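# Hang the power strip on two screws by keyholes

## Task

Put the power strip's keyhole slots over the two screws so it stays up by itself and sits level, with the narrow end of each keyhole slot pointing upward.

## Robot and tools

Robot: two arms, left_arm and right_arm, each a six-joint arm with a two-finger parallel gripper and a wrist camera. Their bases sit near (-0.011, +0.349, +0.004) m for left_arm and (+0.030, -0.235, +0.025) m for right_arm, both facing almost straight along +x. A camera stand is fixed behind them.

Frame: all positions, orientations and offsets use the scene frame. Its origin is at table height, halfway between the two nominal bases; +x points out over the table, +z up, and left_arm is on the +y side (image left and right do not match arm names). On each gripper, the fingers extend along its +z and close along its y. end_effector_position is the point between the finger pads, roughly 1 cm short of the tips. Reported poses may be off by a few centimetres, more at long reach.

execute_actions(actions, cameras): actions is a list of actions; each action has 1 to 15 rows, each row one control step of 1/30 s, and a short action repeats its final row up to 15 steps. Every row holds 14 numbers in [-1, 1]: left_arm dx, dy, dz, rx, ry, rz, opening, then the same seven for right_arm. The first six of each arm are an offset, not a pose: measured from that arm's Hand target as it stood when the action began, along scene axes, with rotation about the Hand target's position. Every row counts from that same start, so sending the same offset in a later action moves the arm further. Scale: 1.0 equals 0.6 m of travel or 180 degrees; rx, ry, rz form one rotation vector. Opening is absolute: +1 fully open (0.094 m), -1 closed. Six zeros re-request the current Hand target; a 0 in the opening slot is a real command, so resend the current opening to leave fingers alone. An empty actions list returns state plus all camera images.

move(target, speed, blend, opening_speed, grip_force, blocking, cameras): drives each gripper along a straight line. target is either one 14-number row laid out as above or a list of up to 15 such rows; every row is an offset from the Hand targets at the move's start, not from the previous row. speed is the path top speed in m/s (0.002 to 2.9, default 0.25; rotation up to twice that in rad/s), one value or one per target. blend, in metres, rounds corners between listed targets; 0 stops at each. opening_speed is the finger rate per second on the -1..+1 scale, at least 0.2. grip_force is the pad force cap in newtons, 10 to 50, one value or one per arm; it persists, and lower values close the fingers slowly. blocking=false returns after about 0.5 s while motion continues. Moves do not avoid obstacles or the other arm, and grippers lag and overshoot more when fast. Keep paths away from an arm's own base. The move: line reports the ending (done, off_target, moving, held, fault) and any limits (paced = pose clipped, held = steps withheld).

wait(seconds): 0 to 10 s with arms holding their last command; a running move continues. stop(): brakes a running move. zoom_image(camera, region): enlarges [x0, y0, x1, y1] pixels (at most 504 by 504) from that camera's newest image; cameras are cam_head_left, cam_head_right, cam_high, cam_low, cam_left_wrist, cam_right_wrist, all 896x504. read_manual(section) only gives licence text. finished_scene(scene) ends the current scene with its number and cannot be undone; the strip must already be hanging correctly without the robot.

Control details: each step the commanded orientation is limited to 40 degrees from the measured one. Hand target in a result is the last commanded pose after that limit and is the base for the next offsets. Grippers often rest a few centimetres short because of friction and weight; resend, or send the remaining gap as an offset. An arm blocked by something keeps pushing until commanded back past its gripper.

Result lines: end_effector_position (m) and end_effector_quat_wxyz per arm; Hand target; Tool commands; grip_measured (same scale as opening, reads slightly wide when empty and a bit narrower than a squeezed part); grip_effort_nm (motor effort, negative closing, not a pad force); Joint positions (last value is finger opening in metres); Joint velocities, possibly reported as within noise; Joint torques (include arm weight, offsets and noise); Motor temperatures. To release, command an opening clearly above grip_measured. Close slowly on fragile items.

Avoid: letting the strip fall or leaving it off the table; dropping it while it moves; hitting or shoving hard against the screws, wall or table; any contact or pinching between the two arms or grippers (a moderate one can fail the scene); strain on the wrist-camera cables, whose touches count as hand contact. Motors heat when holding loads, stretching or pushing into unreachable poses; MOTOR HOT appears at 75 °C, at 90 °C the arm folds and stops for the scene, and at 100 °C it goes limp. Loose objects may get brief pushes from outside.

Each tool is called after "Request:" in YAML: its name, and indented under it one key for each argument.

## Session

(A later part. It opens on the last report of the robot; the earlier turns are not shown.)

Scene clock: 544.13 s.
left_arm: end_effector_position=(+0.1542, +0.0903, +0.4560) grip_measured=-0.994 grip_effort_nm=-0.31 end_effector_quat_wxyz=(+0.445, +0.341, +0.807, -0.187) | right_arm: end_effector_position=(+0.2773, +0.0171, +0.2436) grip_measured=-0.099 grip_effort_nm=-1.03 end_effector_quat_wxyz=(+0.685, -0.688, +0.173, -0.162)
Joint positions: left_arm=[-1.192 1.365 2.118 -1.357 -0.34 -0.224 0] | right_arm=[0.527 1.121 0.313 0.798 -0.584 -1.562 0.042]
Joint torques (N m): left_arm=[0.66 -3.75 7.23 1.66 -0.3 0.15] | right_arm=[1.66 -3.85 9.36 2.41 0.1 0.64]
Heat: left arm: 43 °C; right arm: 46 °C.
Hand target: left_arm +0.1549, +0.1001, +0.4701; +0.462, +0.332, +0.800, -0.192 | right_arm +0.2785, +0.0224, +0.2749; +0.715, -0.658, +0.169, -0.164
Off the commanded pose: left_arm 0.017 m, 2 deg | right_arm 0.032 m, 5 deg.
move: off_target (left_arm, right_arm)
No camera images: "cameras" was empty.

Request:
move:
  target: [0,0,0,0,0,0,-1.0, 0,0,0,0,0,0,0.3]
  speed: 0.05
  opening_speed: 0.4
  cameras: ["cam_head_right", "cam_left_wrist", "cam_right_wrist"]

Request:
zoom_image:
  camera: "cam_head_right"
  region: [425, 205, 470, 250]

Request:
zoom_image:
  camera: "cam_head_right"
  region: [340, 290, 400, 340]

Request:
zoom_image:
  camera: "cam_left_wrist"
  region: [320, 220, 470, 400]

Scene clock: 547.43 s.
left_arm: end_effector_position=(+0.1542, +0.0903, +0.4560) grip_measured=-0.994 grip_effort_nm=-0.31 end_effector_quat_wxyz=(+0.445, +0.341, +0.807, -0.187) | right_arm: end_effector_position=(+0.2773, +0.0190, +0.2507) grip_measured=+0.298 grip_effort_nm=0.08 end_effector_quat_wxyz=(+0.696, -0.677, +0.185, -0.154)
Joint positions: left_arm=[-1.192 1.365 2.118 -1.357 -0.34 -0.224 0] | right_arm=[0.54 1.121 0.317 0.823 -0.566 -1.512 0.061]
Joint torques (N m): left_arm=[0.68 -3.75 7.23 1.66 -0.3 0.14] | right_arm=[0.69 -3.58 9.09 2.27 -0.03 0.16]
Heat: left arm: 43 °C; right arm: 46 °C.
Hand target: left_arm +0.1549, +0.1001, +0.4701; +0.462, +0.332, +0.800, -0.192 | right_arm +0.2785, +0.0224, +0.2748; +0.715, -0.658, +0.169, -0.164
Off the commanded pose: left_arm 0.017 m, 2 deg | right_arm 0.025 m, 4 deg.
move: off_target (left_arm, right_arm)
camera_calibration:
cam_left_wrist: T_world_to_cam=[[-0.712764, -0.701404, -0.000832196, 0.173133], [-0.586468, 0.596617, -0.547817, 0.324352], [0.384737, -0.389976, -0.836598, 0.444681], [0, 0, 0, 1]] pos_world=[0.14254, 0.101338, 0.549849]
cam_right_wrist: T_world_to_cam=[[0.0321339, -0.00814024, 0.99945, -0.254356], [0.613845, -0.788993, -0.0261622, -0.112553], [0.788772, 0.614348, -0.0203566, -0.135357], [0, 0, 0, 1]] pos_world=[0.184029, -0.00771803, 0.248516]
Images, in order (width x height): cam_head_right 896x504, cam_left_wrist 896x504, cam_right_wrist 896x504.

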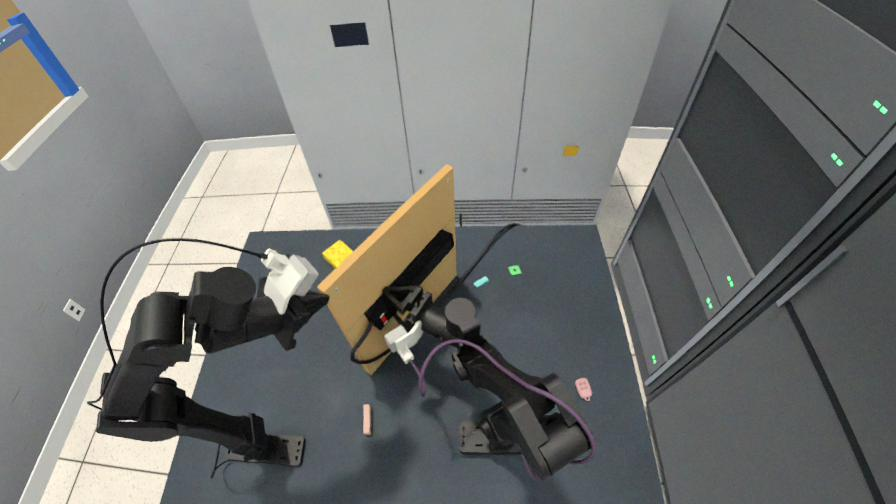

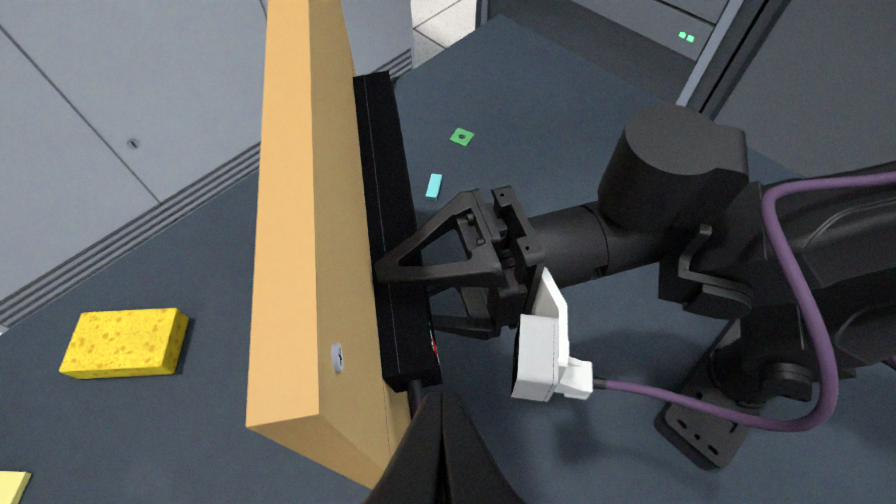

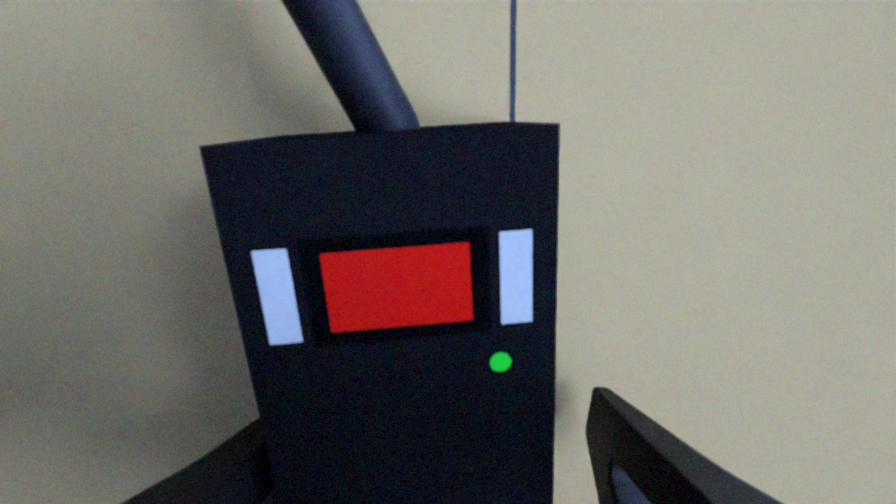

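Scaled by 11.200 from the camera's 896x504 image, which has a finer 1280x720 frame.

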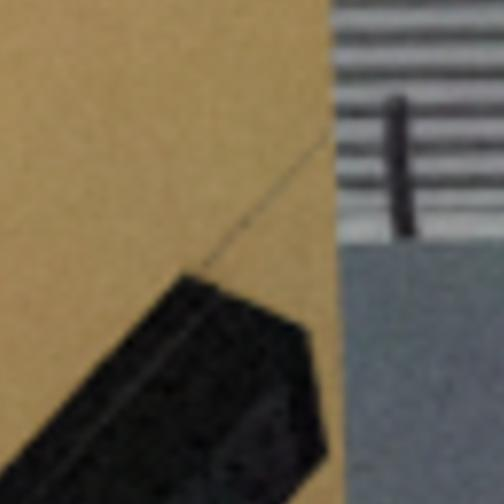

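Scaled by 8.400 from the camera's 896x504 image, which has a finer 1280x720 frame.

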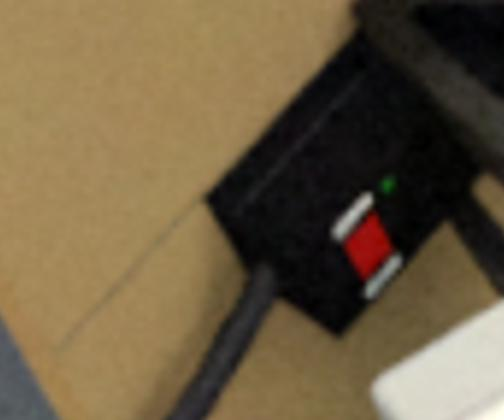

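Scaled by 2.800 from the camera's 896x504 image, which has a finer 1280x720 frame.

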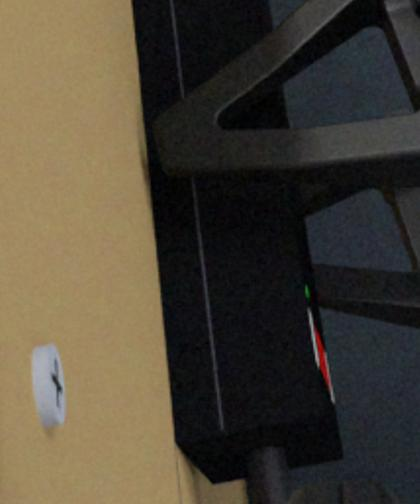

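Request:
move:
  target: [0,0,0,0,0,0,-1.0, 0,0,-0.015,-0.0091,-0.0133,0,0.4]
  speed: 0.04
  opening_speed: 0.4
  cameras: ["cam_head_right", "cam_left_wrist", "cam_right_wrist"]

Request:
zoom_image:
  camera: "cam_head_right"
  region: [425, 205, 470, 250]

Request:
zoom_image:
  camera: "cam_head_right"
  region: [340, 290, 400, 340]

Request:
zoom_image:
  camera: "cam_left_wrist"
  region: [320, 220, 470, 400]

Scene clock: 550.20 s.
left_arm: end_effector_position=(+0.1542, +0.0903, +0.4560) grip_measured=-0.994 grip_effort_nm=-0.31 end_effector_quat_wxyz=(+0.445, +0.341, +0.807, -0.187) | right_arm: end_effector_position=(+0.2786, +0.0197, +0.2531) grip_measured=+0.399 grip_effort_nm=0.07 end_effector_quat_wxyz=(+0.697, -0.676, +0.166, -0.173)
Joint positions: left_arm=[-1.192 1.365 2.118 -1.357 -0.34 -0.224 0] | right_arm=[0.54 1.136 0.317 0.857 -0.566 -1.554 0.066]
Joint torques (N m): left_arm=[0.66 -3.75 7.21 1.66 -0.3 0.15] | right_arm=[0.4 -2.14 7.09 2.29 -0.07 0.11]
Heat: left arm: 43 °C; right arm: 46 °C.
Hand target: left_arm +0.1549, +0.1001, +0.4701; +0.462, +0.332, +0.800, -0.192 | right_arm +0.2785, +0.0224, +0.2658; +0.709, -0.665, +0.152, -0.180
Off the commanded pose: left_arm 0.017 m, 2 deg | right_arm 0.013 m, 3 deg.
move: off_target (left_arm, right_arm)
camera_calibration:
cam_left_wrist: T_world_to_cam=[[-0.712764, -0.701404, -0.000832196, 0.173133], [-0.586468, 0.596617, -0.547817, 0.324352], [0.384737, -0.389976, -0.836598, 0.444681], [0, 0, 0, 1]] pos_world=[0.14254, 0.101338, 0.549849]
cam_right_wrist: T_world_to_cam=[[-0.0201487, 0.00234369, 0.999794, -0.242621], [0.613432, -0.78962, 0.0142134, -0.122771], [0.789491, 0.613592, 0.0144721, -0.145737], [0, 0, 0, 1]] pos_world=[0.185481, -0.00695043, 0.246425]
Images, in order (width x height): cam_head_right 896x504, cam_left_wrist 896x504, cam_right_wrist 896x504.

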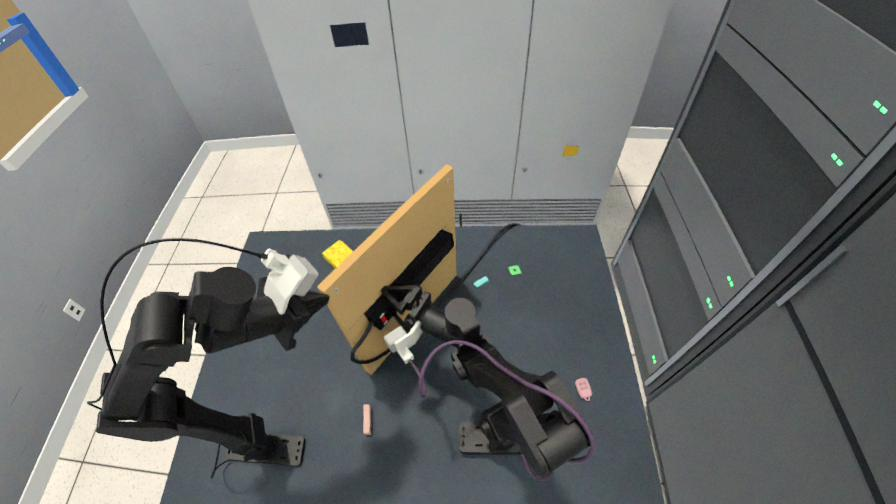

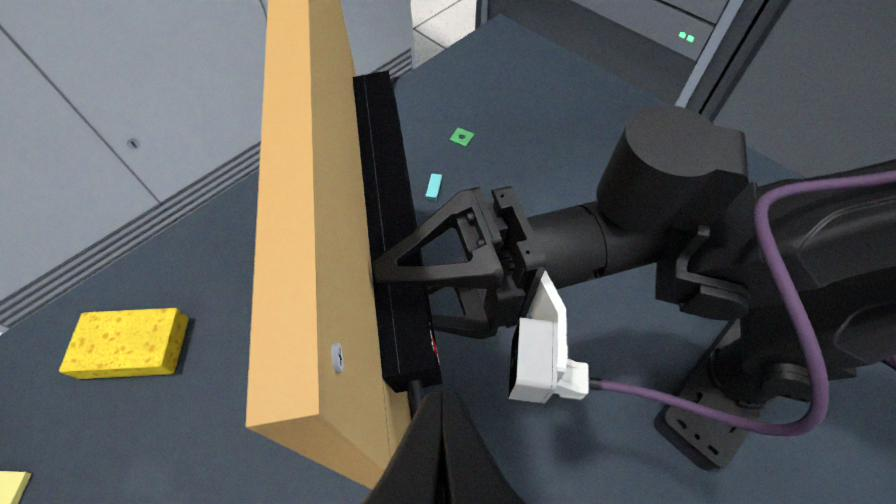

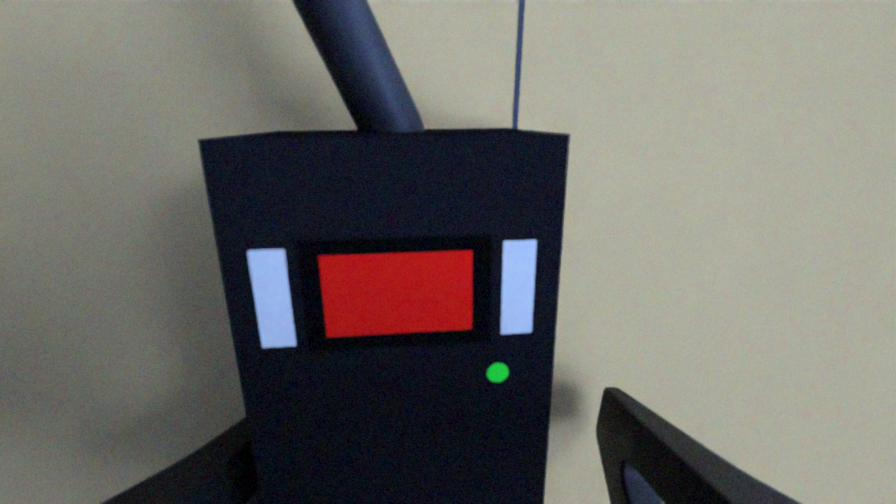

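Scaled by 11.200 from the camera's 896x504 image, which has a finer 1280x720 frame.

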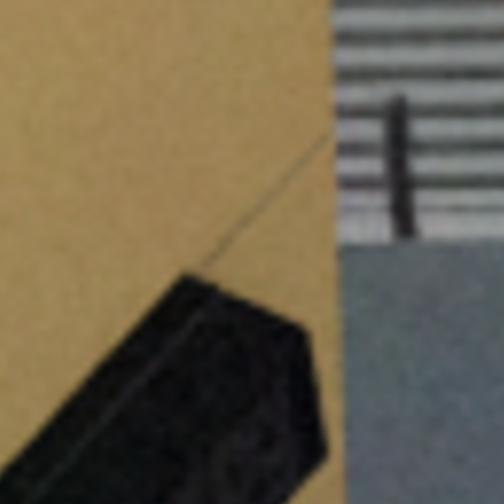

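Scaled by 8.400 from the camera's 896x504 image, which has a finer 1280x720 frame.

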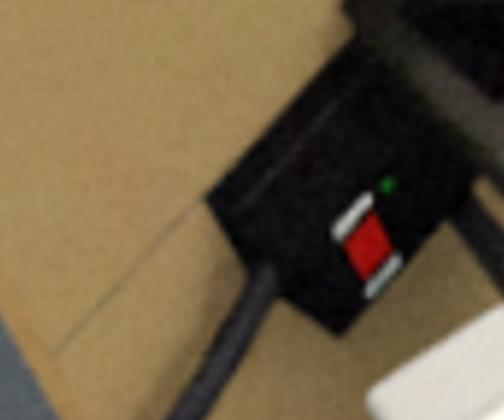

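Scaled by 2.800 from the camera's 896x504 image, which has a finer 1280x720 frame.

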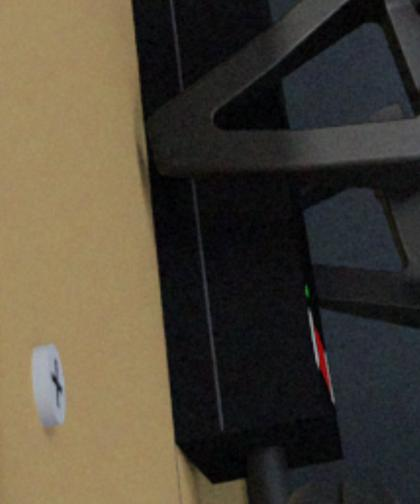

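Request:
move:
  target: [0,0,0,0,0,0,-1.0, 0,0,0,0,0,0,0.95]
  speed: 0.04
  opening_speed: 0.4
  cameras: ["cam_head_right", "cam_left_wrist", "cam_right_wrist"]

Request:
zoom_image:
  camera: "cam_head_right"
  region: [425, 205, 470, 250]

Request:
zoom_image:
  camera: "cam_head_right"
  region: [340, 290, 400, 340]

Request:
zoom_image:
  camera: "cam_left_wrist"
  region: [320, 220, 470, 400]

Scene clock: 553.43 s.
left_arm: end_effector_position=(+0.1542, +0.0903, +0.4560) grip_measured=-0.994 grip_effort_nm=-0.31 end_effector_quat_wxyz=(+0.445, +0.341, +0.807, -0.187) | right_arm: end_effector_position=(+0.2784, +0.0196, +0.2579) grip_measured=+0.948 grip_effort_nm=0.08 end_effector_quat_wxyz=(+0.702, -0.671, +0.160, -0.179)
Joint positions: left_arm=[-1.192 1.365 2.118 -1.357 -0.34 -0.224 0] | right_arm=[0.54 1.136 0.317 0.878 -0.566 -1.555 0.092]
Joint torques (N m): left_arm=[0.68 -3.75 7.23 1.67 -0.3 0.14] | right_arm=[0.49 -1.99 7.06 2.05 -0.08 0.03]
Heat: left arm: 43 °C; right arm: 46 °C.
Hand target: left_arm +0.1549, +0.1001, +0.4701; +0.462, +0.332, +0.800, -0.192 | right_arm +0.2785, +0.0224, +0.2658; +0.709, -0.665, +0.152, -0.180
Off the commanded pose: left_arm 0.017 m, 2 deg | right_arm 0.008 m, 1 deg.
move: off_target (left_arm)
camera_calibration:
cam_left_wrist: T_world_to_cam=[[-0.712764, -0.701404, -0.000832196, 0.173133], [-0.586468, 0.596617, -0.547817, 0.324352], [0.384737, -0.389976, -0.836598, 0.444681], [0, 0, 0, 1]] pos_world=[0.14254, 0.101338, 0.549849]
cam_right_wrist: T_world_to_cam=[[-0.0393887, -0.00794452, 0.999192, -0.241698], [0.613074, -0.789823, 0.0178878, -0.123688], [0.789043, 0.613283, 0.0359807, -0.150976], [0, 0, 0, 1]] pos_world=[0.185436, -0.00702106, 0.249147]
Images, in order (width x height): cam_head_right 896x504, cam_left_wrist 896x504, cam_right_wrist 896x504.

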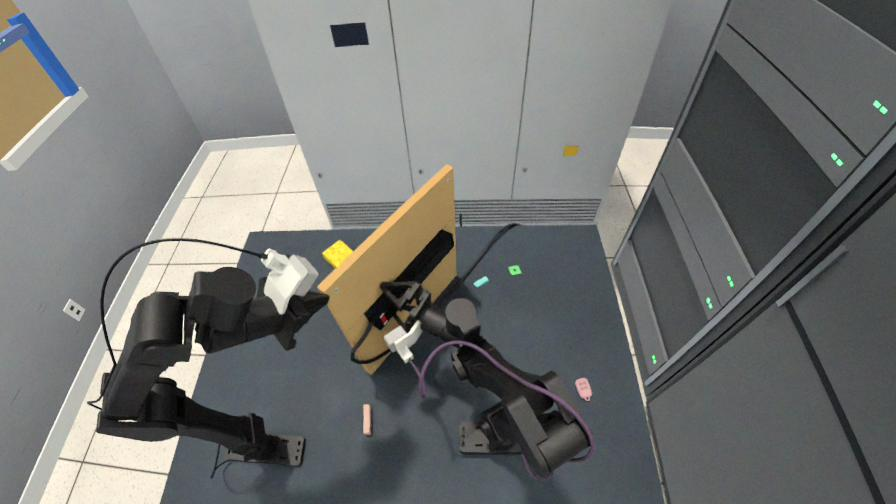

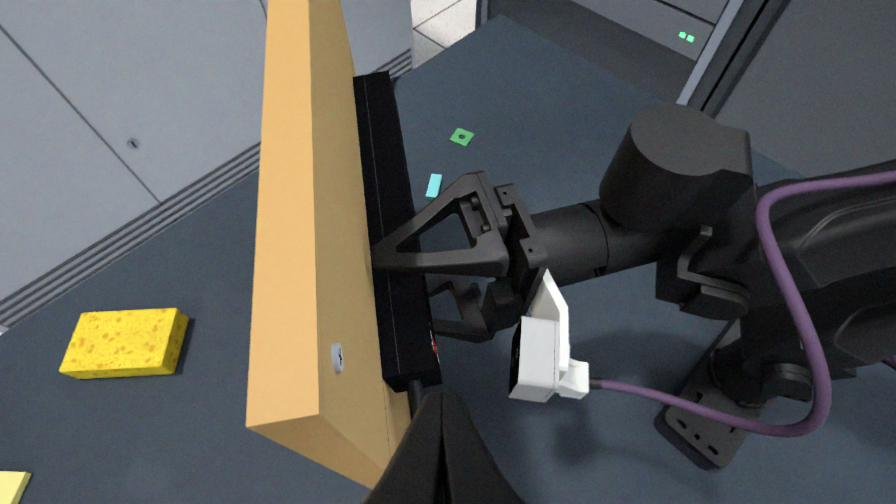

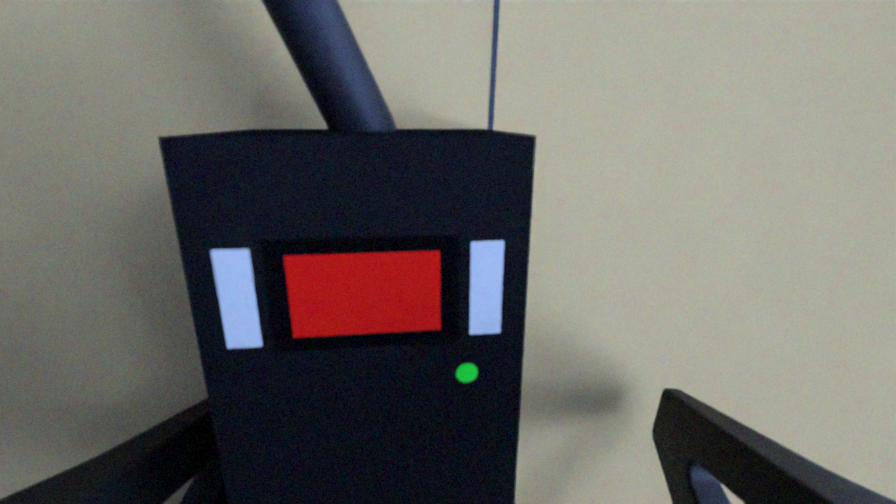

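Scaled by 11.200 from the camera's 896x504 image, which has a finer 1280x720 frame.

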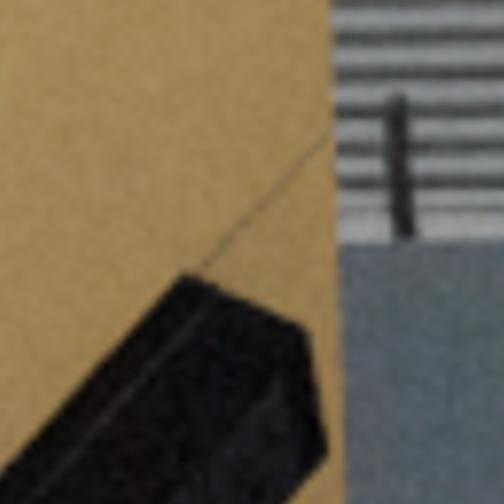

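Scaled by 8.400 from the camera's 896x504 image, which has a finer 1280x720 frame.

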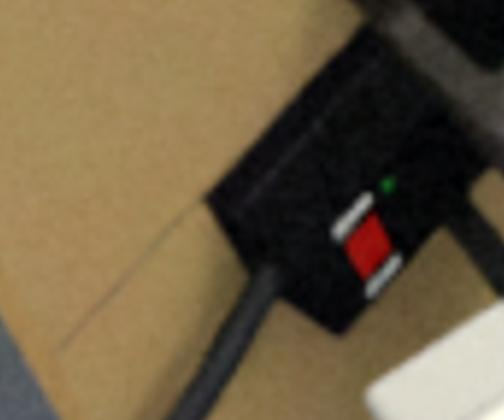

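Scaled by 2.800 from the camera's 896x504 image, which has a finer 1280x720 frame.

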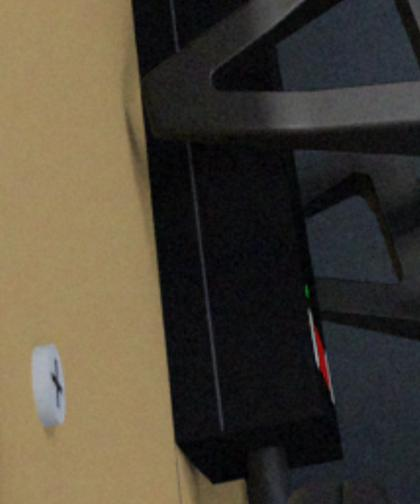

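Request:
execute_actions:
  actions: []
  cameras: ["cam_high", "cam_low", "cam_head_left"]

Request:
zoom_image:
  camera: "cam_low"
  region: [300, 120, 620, 300]

Request:
zoom_image:
  camera: "cam_high"
  region: [280, 40, 500, 220]

Request:
zoom_image:
  camera: "cam_head_left"
  region: [330, 200, 490, 360]

Scene clock: 558.87 s.
left_arm: end_effector_position=(+0.1542, +0.0903, +0.4560) grip_measured=-0.994 grip_effort_nm=-0.31 end_effector_quat_wxyz=(+0.445, +0.341, +0.807, -0.187) | right_arm: end_effector_position=(+0.2784, +0.0196, +0.2579) grip_measured=+0.948 grip_effort_nm=0.09 end_effector_quat_wxyz=(+0.702, -0.671, +0.160, -0.179)
Joint positions: left_arm=[-1.192 1.365 2.118 -1.357 -0.34 -0.224 0] | right_arm=[0.54 1.136 0.317 0.878 -0.566 -1.555 0.092]
Joint velocities: within noise
Joint torques (N m): left_arm=[0.65 -3.75 7.23 1.66 -0.3 0.14] | right_arm=[0.65 -2.19 7.31 2.07 -0.14 0.07]
Motor temperatures (°C): left_arm=[26 27 43 38 27 27 26] | right_arm=[28 27 46 42 26 26 26]
Heat: left arm: 43 °C; right arm: 46 °C.
Hand target: left_arm +0.1549, +0.1001, +0.4701; +0.462, +0.332, +0.800, -0.192 | right_arm +0.2785, +0.0224, +0.2658; +0.709, -0.665, +0.152, -0.180
Tool commands: left_gripper/opening=-1.0 right_gripper/opening=+0.95
Off the commanded pose: left_arm 0.017 m, 2 deg | right_arm 0.008 m, 1 deg.
Images, in order (width x height): cam_head_left 896x504, cam_high 896x504, cam_low 896x504.

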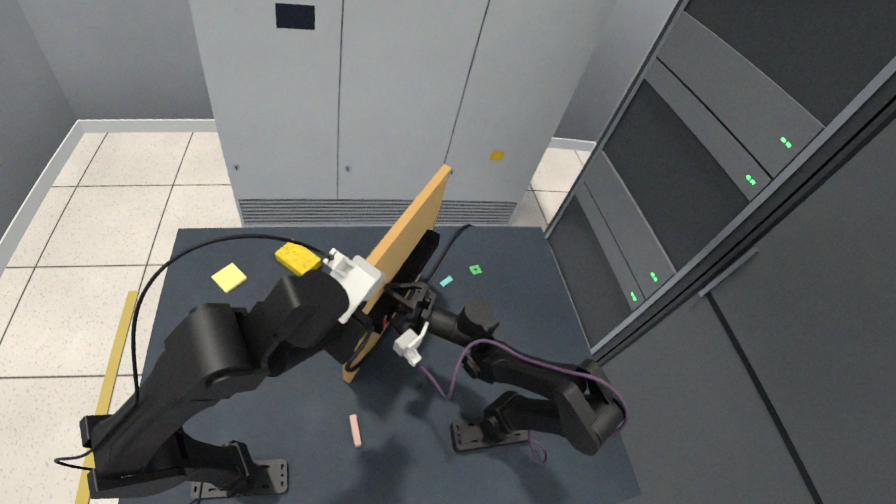

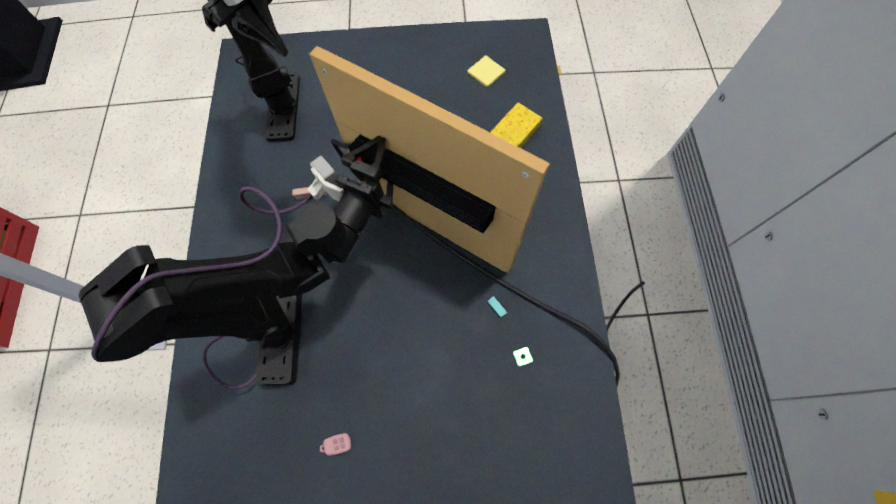

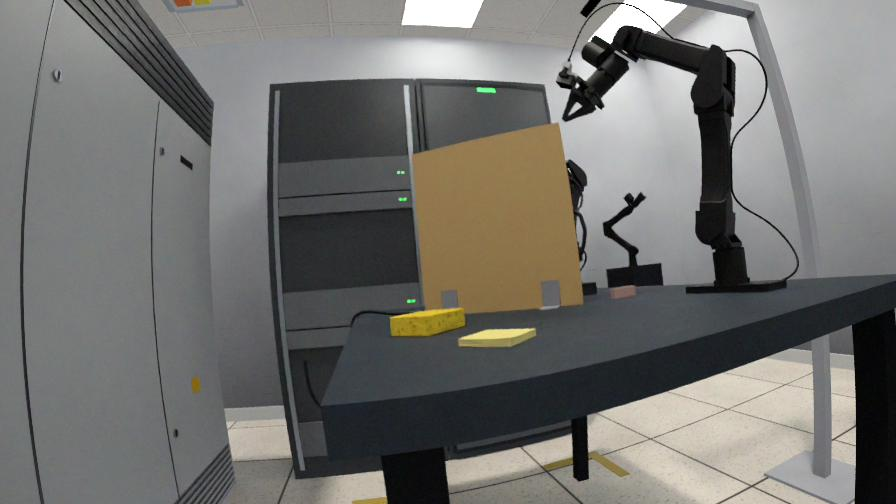

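Scaled by 1.575 from the camera's 896x504 image, which has a finer 1280x720 frame.

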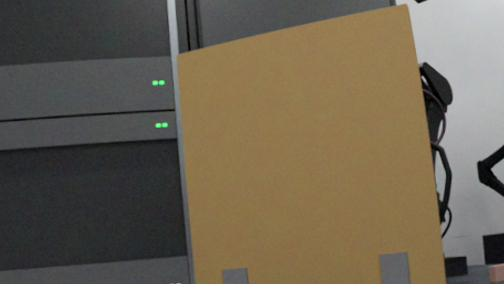

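Scaled by 2.291 from the camera's 896x504 image, which has a finer 1280x720 frame.

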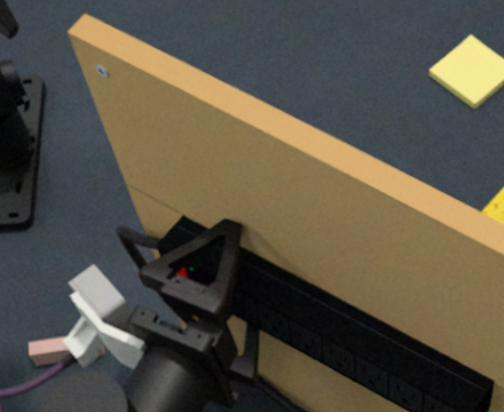

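Scaled by 3.150 from the camera's 896x504 image, which has a finer 1280x720 frame.

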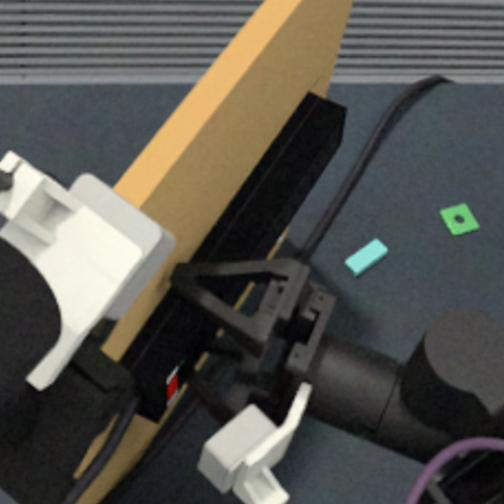

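Request:
zoom_image:
  camera: "cam_high"
  region: [440, 170, 550, 250]

Request:
zoom_image:
  camera: "cam_high"
  region: [320, 100, 400, 180]

Scaled by 4.582 from the camera's 896x504 image, which has a finer 1280x720 frame.

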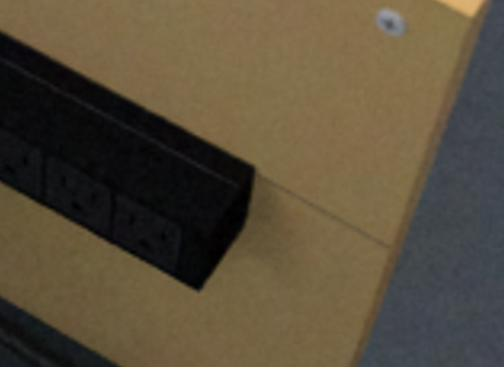

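Scaled by 6.300 from the camera's 896x504 image, which has a finer 1280x720 frame.

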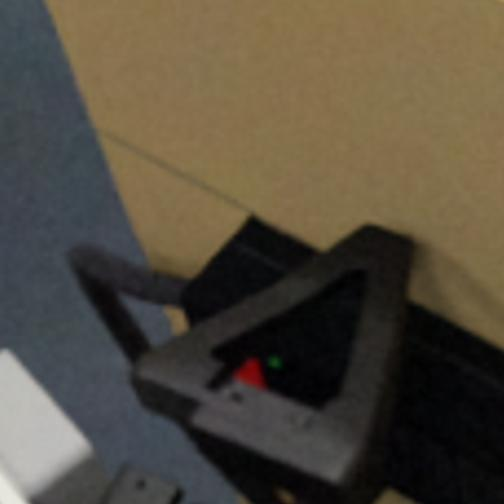

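Request:
move:
  target: [0,0,0,0,0,0,-1.0, -0.0675,-0.1333,0.0,0,0,0,0.95]
  speed: 0.1
  cameras: ["cam_head_right", "cam_left_wrist", "cam_right_wrist", "cam_high"]

Request:
zoom_image:
  camera: "cam_head_right"
  region: [340, 200, 480, 360]

Request:
zoom_image:
  camera: "cam_left_wrist"
  region: [320, 220, 470, 400]

Request:
zoom_image:
  camera: "cam_high"
  region: [310, 100, 540, 260]

Scene clock: 564.00 s.
left_arm: end_effector_position=(+0.1542, +0.0903, +0.4560) grip_measured=-0.994 grip_effort_nm=-0.31 end_effector_quat_wxyz=(+0.445, +0.341, +0.807, -0.187) | right_arm: end_effector_position=(+0.2402, -0.0572, +0.2690) grip_measured=+0.949 grip_effort_nm=0.07 end_effector_quat_wxyz=(+0.710, -0.663, +0.146, -0.190)
Joint positions: left_arm=[-1.192 1.365 2.118 -1.357 -0.34 -0.224 0] | right_arm=[0.157 0.681 0.182 0.635 -0.95 -1.504 0.092]
Joint torques (N m): left_arm=[0.66 -3.77 7.21 1.66 -0.3 0.14] | right_arm=[-0.34 -0.47 6.05 1.54 -0.05 0.16]
Heat: left arm: 43 °C; right arm: 46 °C.
Hand target: left_arm +0.1549, +0.1001, +0.4701; +0.462, +0.332, +0.800, -0.192 | right_arm +0.2379, -0.0576, +0.2659; +0.709, -0.665, +0.152, -0.180
Off the commanded pose: left_arm 0.017 m, 2 deg | right_arm 0.004 m, 1 deg.
move: off_target (left_arm)
camera_calibration:
cam_left_wrist: T_world_to_cam=[[-0.712764, -0.701404, -0.000832196, 0.173133], [-0.586468, 0.596617, -0.547817, 0.324352], [0.384737, -0.389976, -0.836598, 0.444681], [0, 0, 0, 1]] pos_world=[0.14254, 0.101338, 0.549849]
cam_right_wrist: T_world_to_cam=[[-0.078691, -0.0209496, 0.996679, -0.245497], [0.614385, -0.78836, 0.0319367, -0.165103], [0.785073, 0.614858, 0.0749079, -0.0834741], [0, 0, 0, 1]] pos_world=[0.147652, -0.083979, 0.256208]
Images, in order (width x height): cam_head_right 896x504, cam_high 896x504, cam_left_wrist 896x504, cam_right_wrist 896x504.

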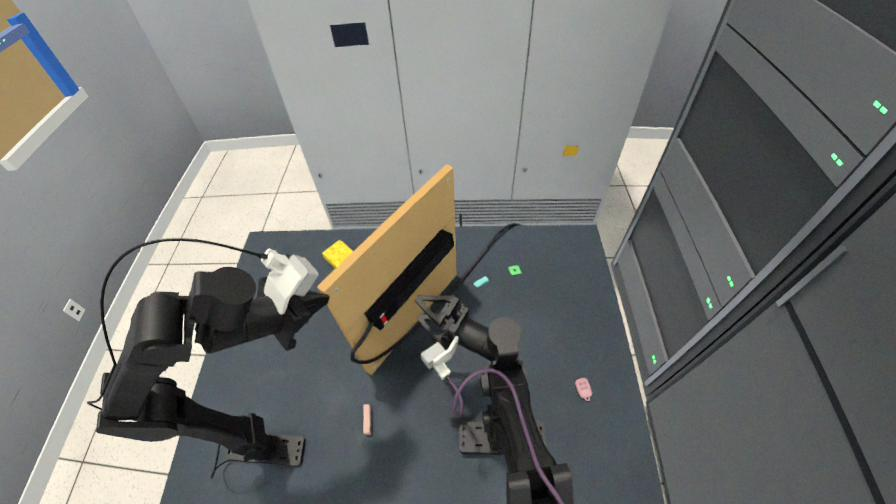

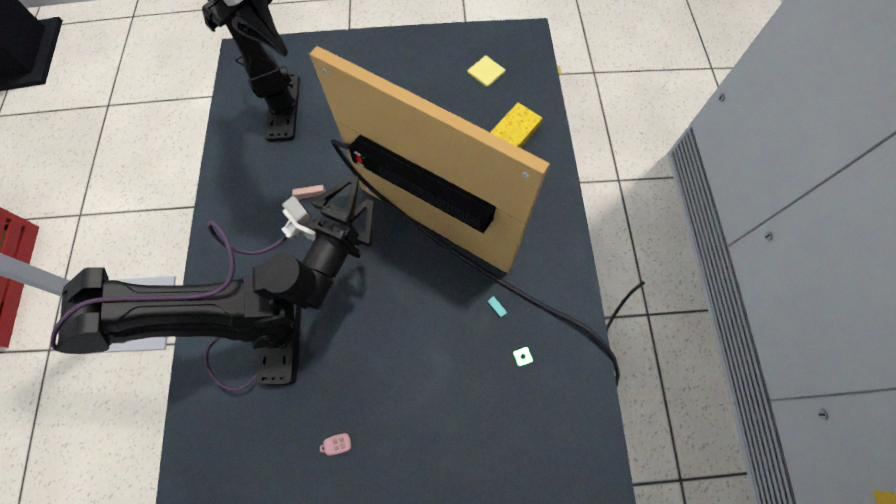

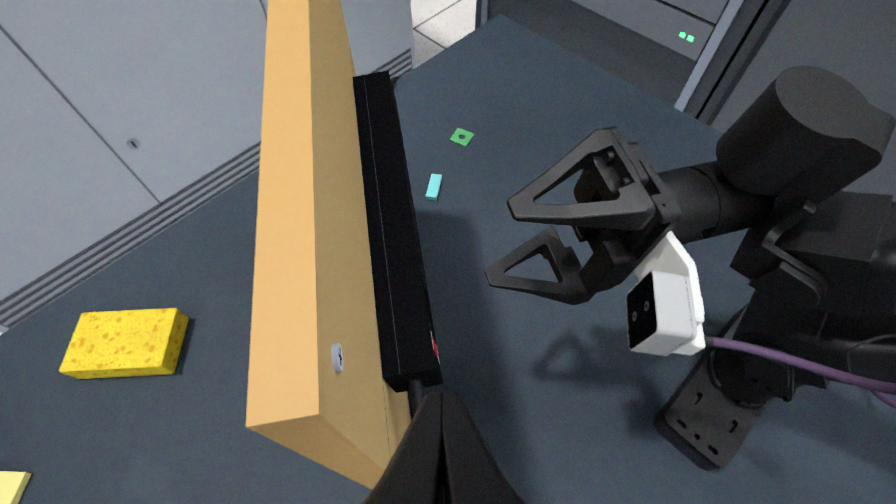

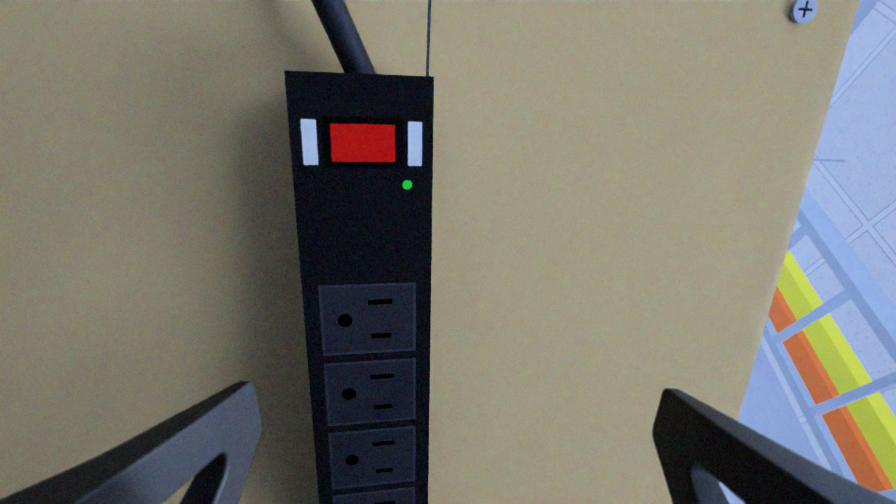

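Scaled by 3.150 from the camera's 896x504 image, which has a finer 1280x720 frame.

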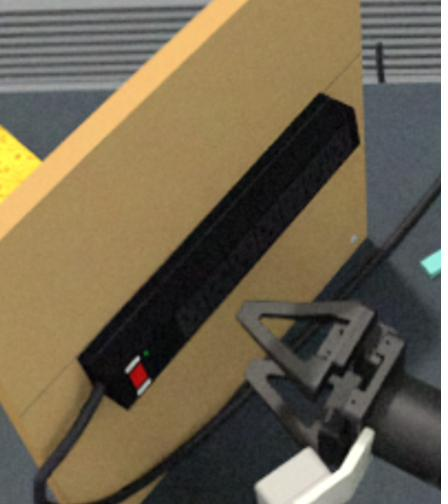

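Scaled by 2.800 from the camera's 896x504 image, which has a finer 1280x720 frame.

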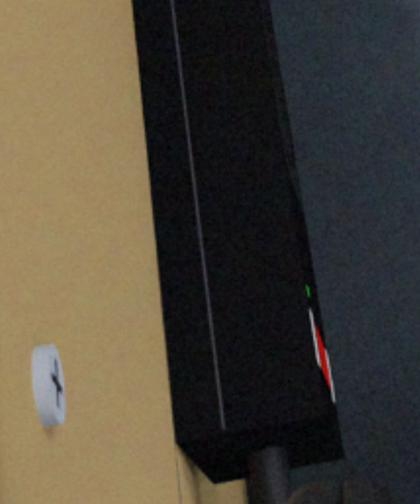

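Scaled by 2.191 from the camera's 896x504 image, which has a finer 1280x720 frame.

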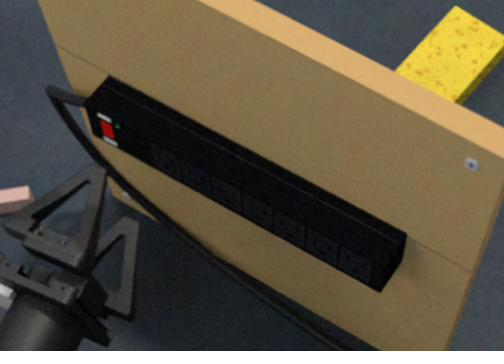

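Request:
zoom_image:
  camera: "cam_right_wrist"
  region: [380, 0, 480, 120]

Request:
zoom_image:
  camera: "cam_right_wrist"
  region: [260, 40, 480, 504]

Scaled by 4.200 from the camera's 896x504 image, which has a finer 1280x720 frame.

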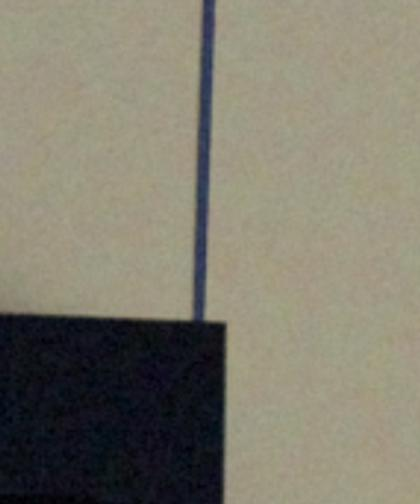

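Scaled by 1.086 from the camera's 896x504 image, which has a finer 1280x720 frame.

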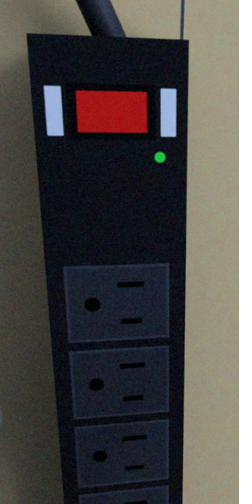

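Request:
move:
  target:
    - [0,0,0,0,0,0,-1.0, 0.07,-0.104,0.1235,-0.02,0.018,-0.033,-1.0]
    - [0,0,0,0,0,0,-1.0, 0.3087,-0.0838,0.1235,-0.0586,0.0521,-0.0992,-1.0]
  speed: 0.2
  blend: [0.05, 0]
  cameras: ["cam_head_right", "cam_high", "cam_right_wrist"]

Scene clock: 577.87 s.
left_arm: end_effector_position=(+0.1542, +0.0903, +0.4560) grip_measured=-0.994 grip_effort_nm=-0.31 end_effector_quat_wxyz=(+0.445, +0.341, +0.807, -0.187) | right_arm: end_effector_position=(+0.4213, -0.1102, +0.3320) grip_measured=-0.987 grip_effort_nm=-0.68 end_effector_quat_wxyz=(-0.592, +0.707, -0.296, +0.247)
Joint positions: left_arm=[-1.192 1.365 2.118 -1.357 -0.34 -0.224 0] | right_arm=[0.017 1.283 0.981 0.054 -0.766 -1.743 0.001]
Joint torques (N m): left_arm=[0.66 -3.75 7.23 1.67 -0.3 0.14] | right_arm=[0.51 -4.16 9.65 1.72 -0.17 0.07]
Heat: left arm: 43 °C; right arm: 45 °C.
Hand target: left_arm +0.1549, +0.1001, +0.4701; +0.462, +0.332, +0.800, -0.192 | right_arm +0.4233, -0.1080, +0.3398; -0.594, +0.708, -0.293, +0.246
Off the commanded pose: left_arm 0.017 m, 2 deg | right_arm 0.009 m, 0 deg.
move: off_target (left_arm)
camera_calibration:
cam_right_wrist: T_world_to_cam=[[0.132253, 0.151185, 0.979618, -0.359413], [0.354003, -0.930326, 0.0957861, -0.247388], [0.925846, 0.33412, -0.176558, -0.204588], [0, 0, 0, 1]] pos_world=[0.324526, -0.107457, 0.339663]
Images, in order (width x height): cam_head_right 896x504, cam_high 896x504, cam_right_wrist 896x504.

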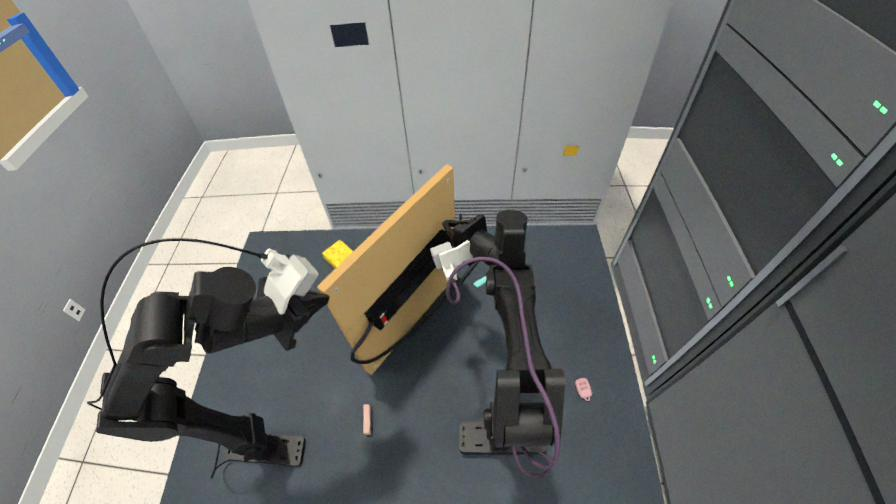

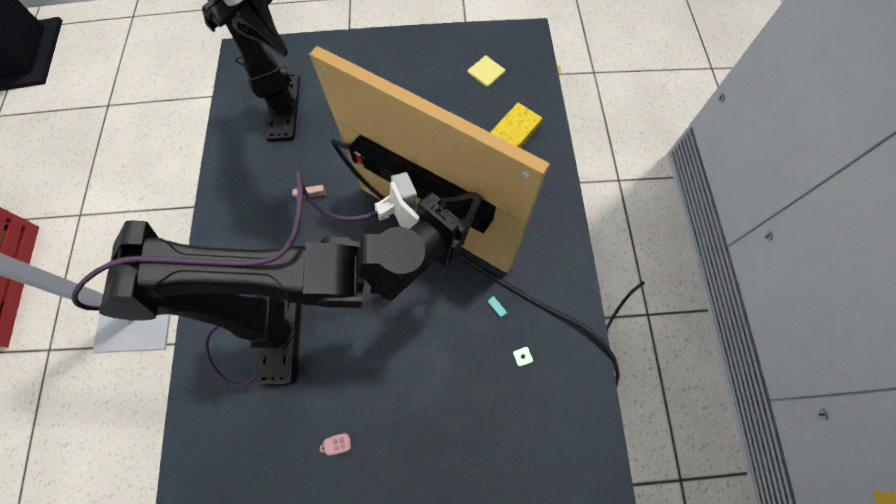

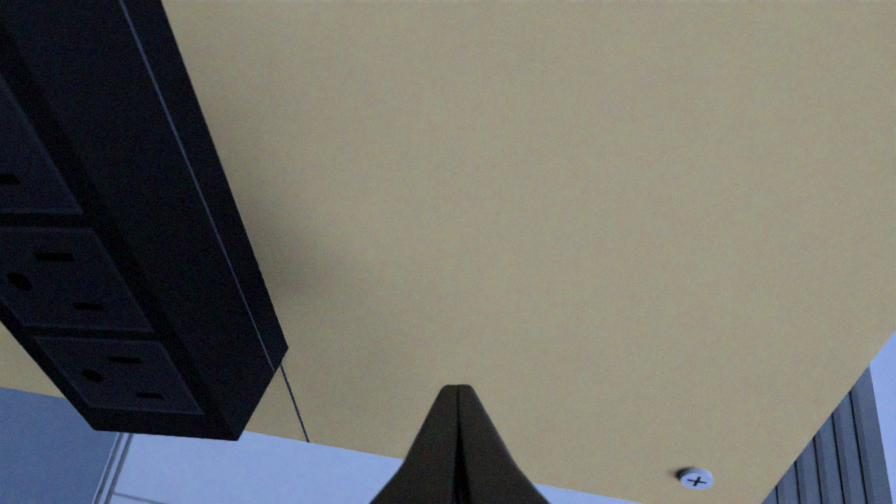

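Request:
zoom_image:
  camera: "cam_head_right"
  region: [400, 190, 500, 270]

Request:
zoom_image:
  camera: "cam_high"
  region: [410, 160, 550, 270]

Scaled by 5.040 from the camera's 896x504 image, which has a finer 1280x720 frame.

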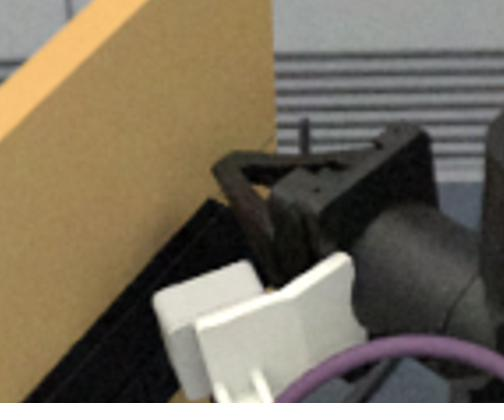

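Scaled by 3.600 from the camera's 896x504 image, which has a finer 1280x720 frame.

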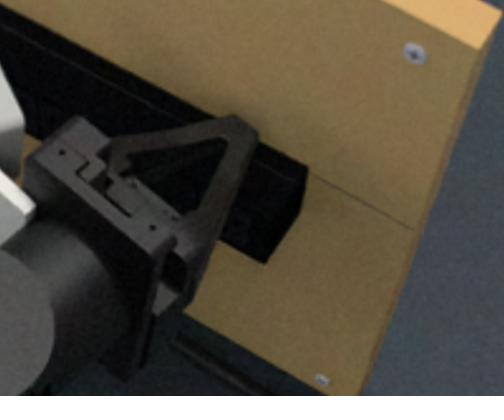

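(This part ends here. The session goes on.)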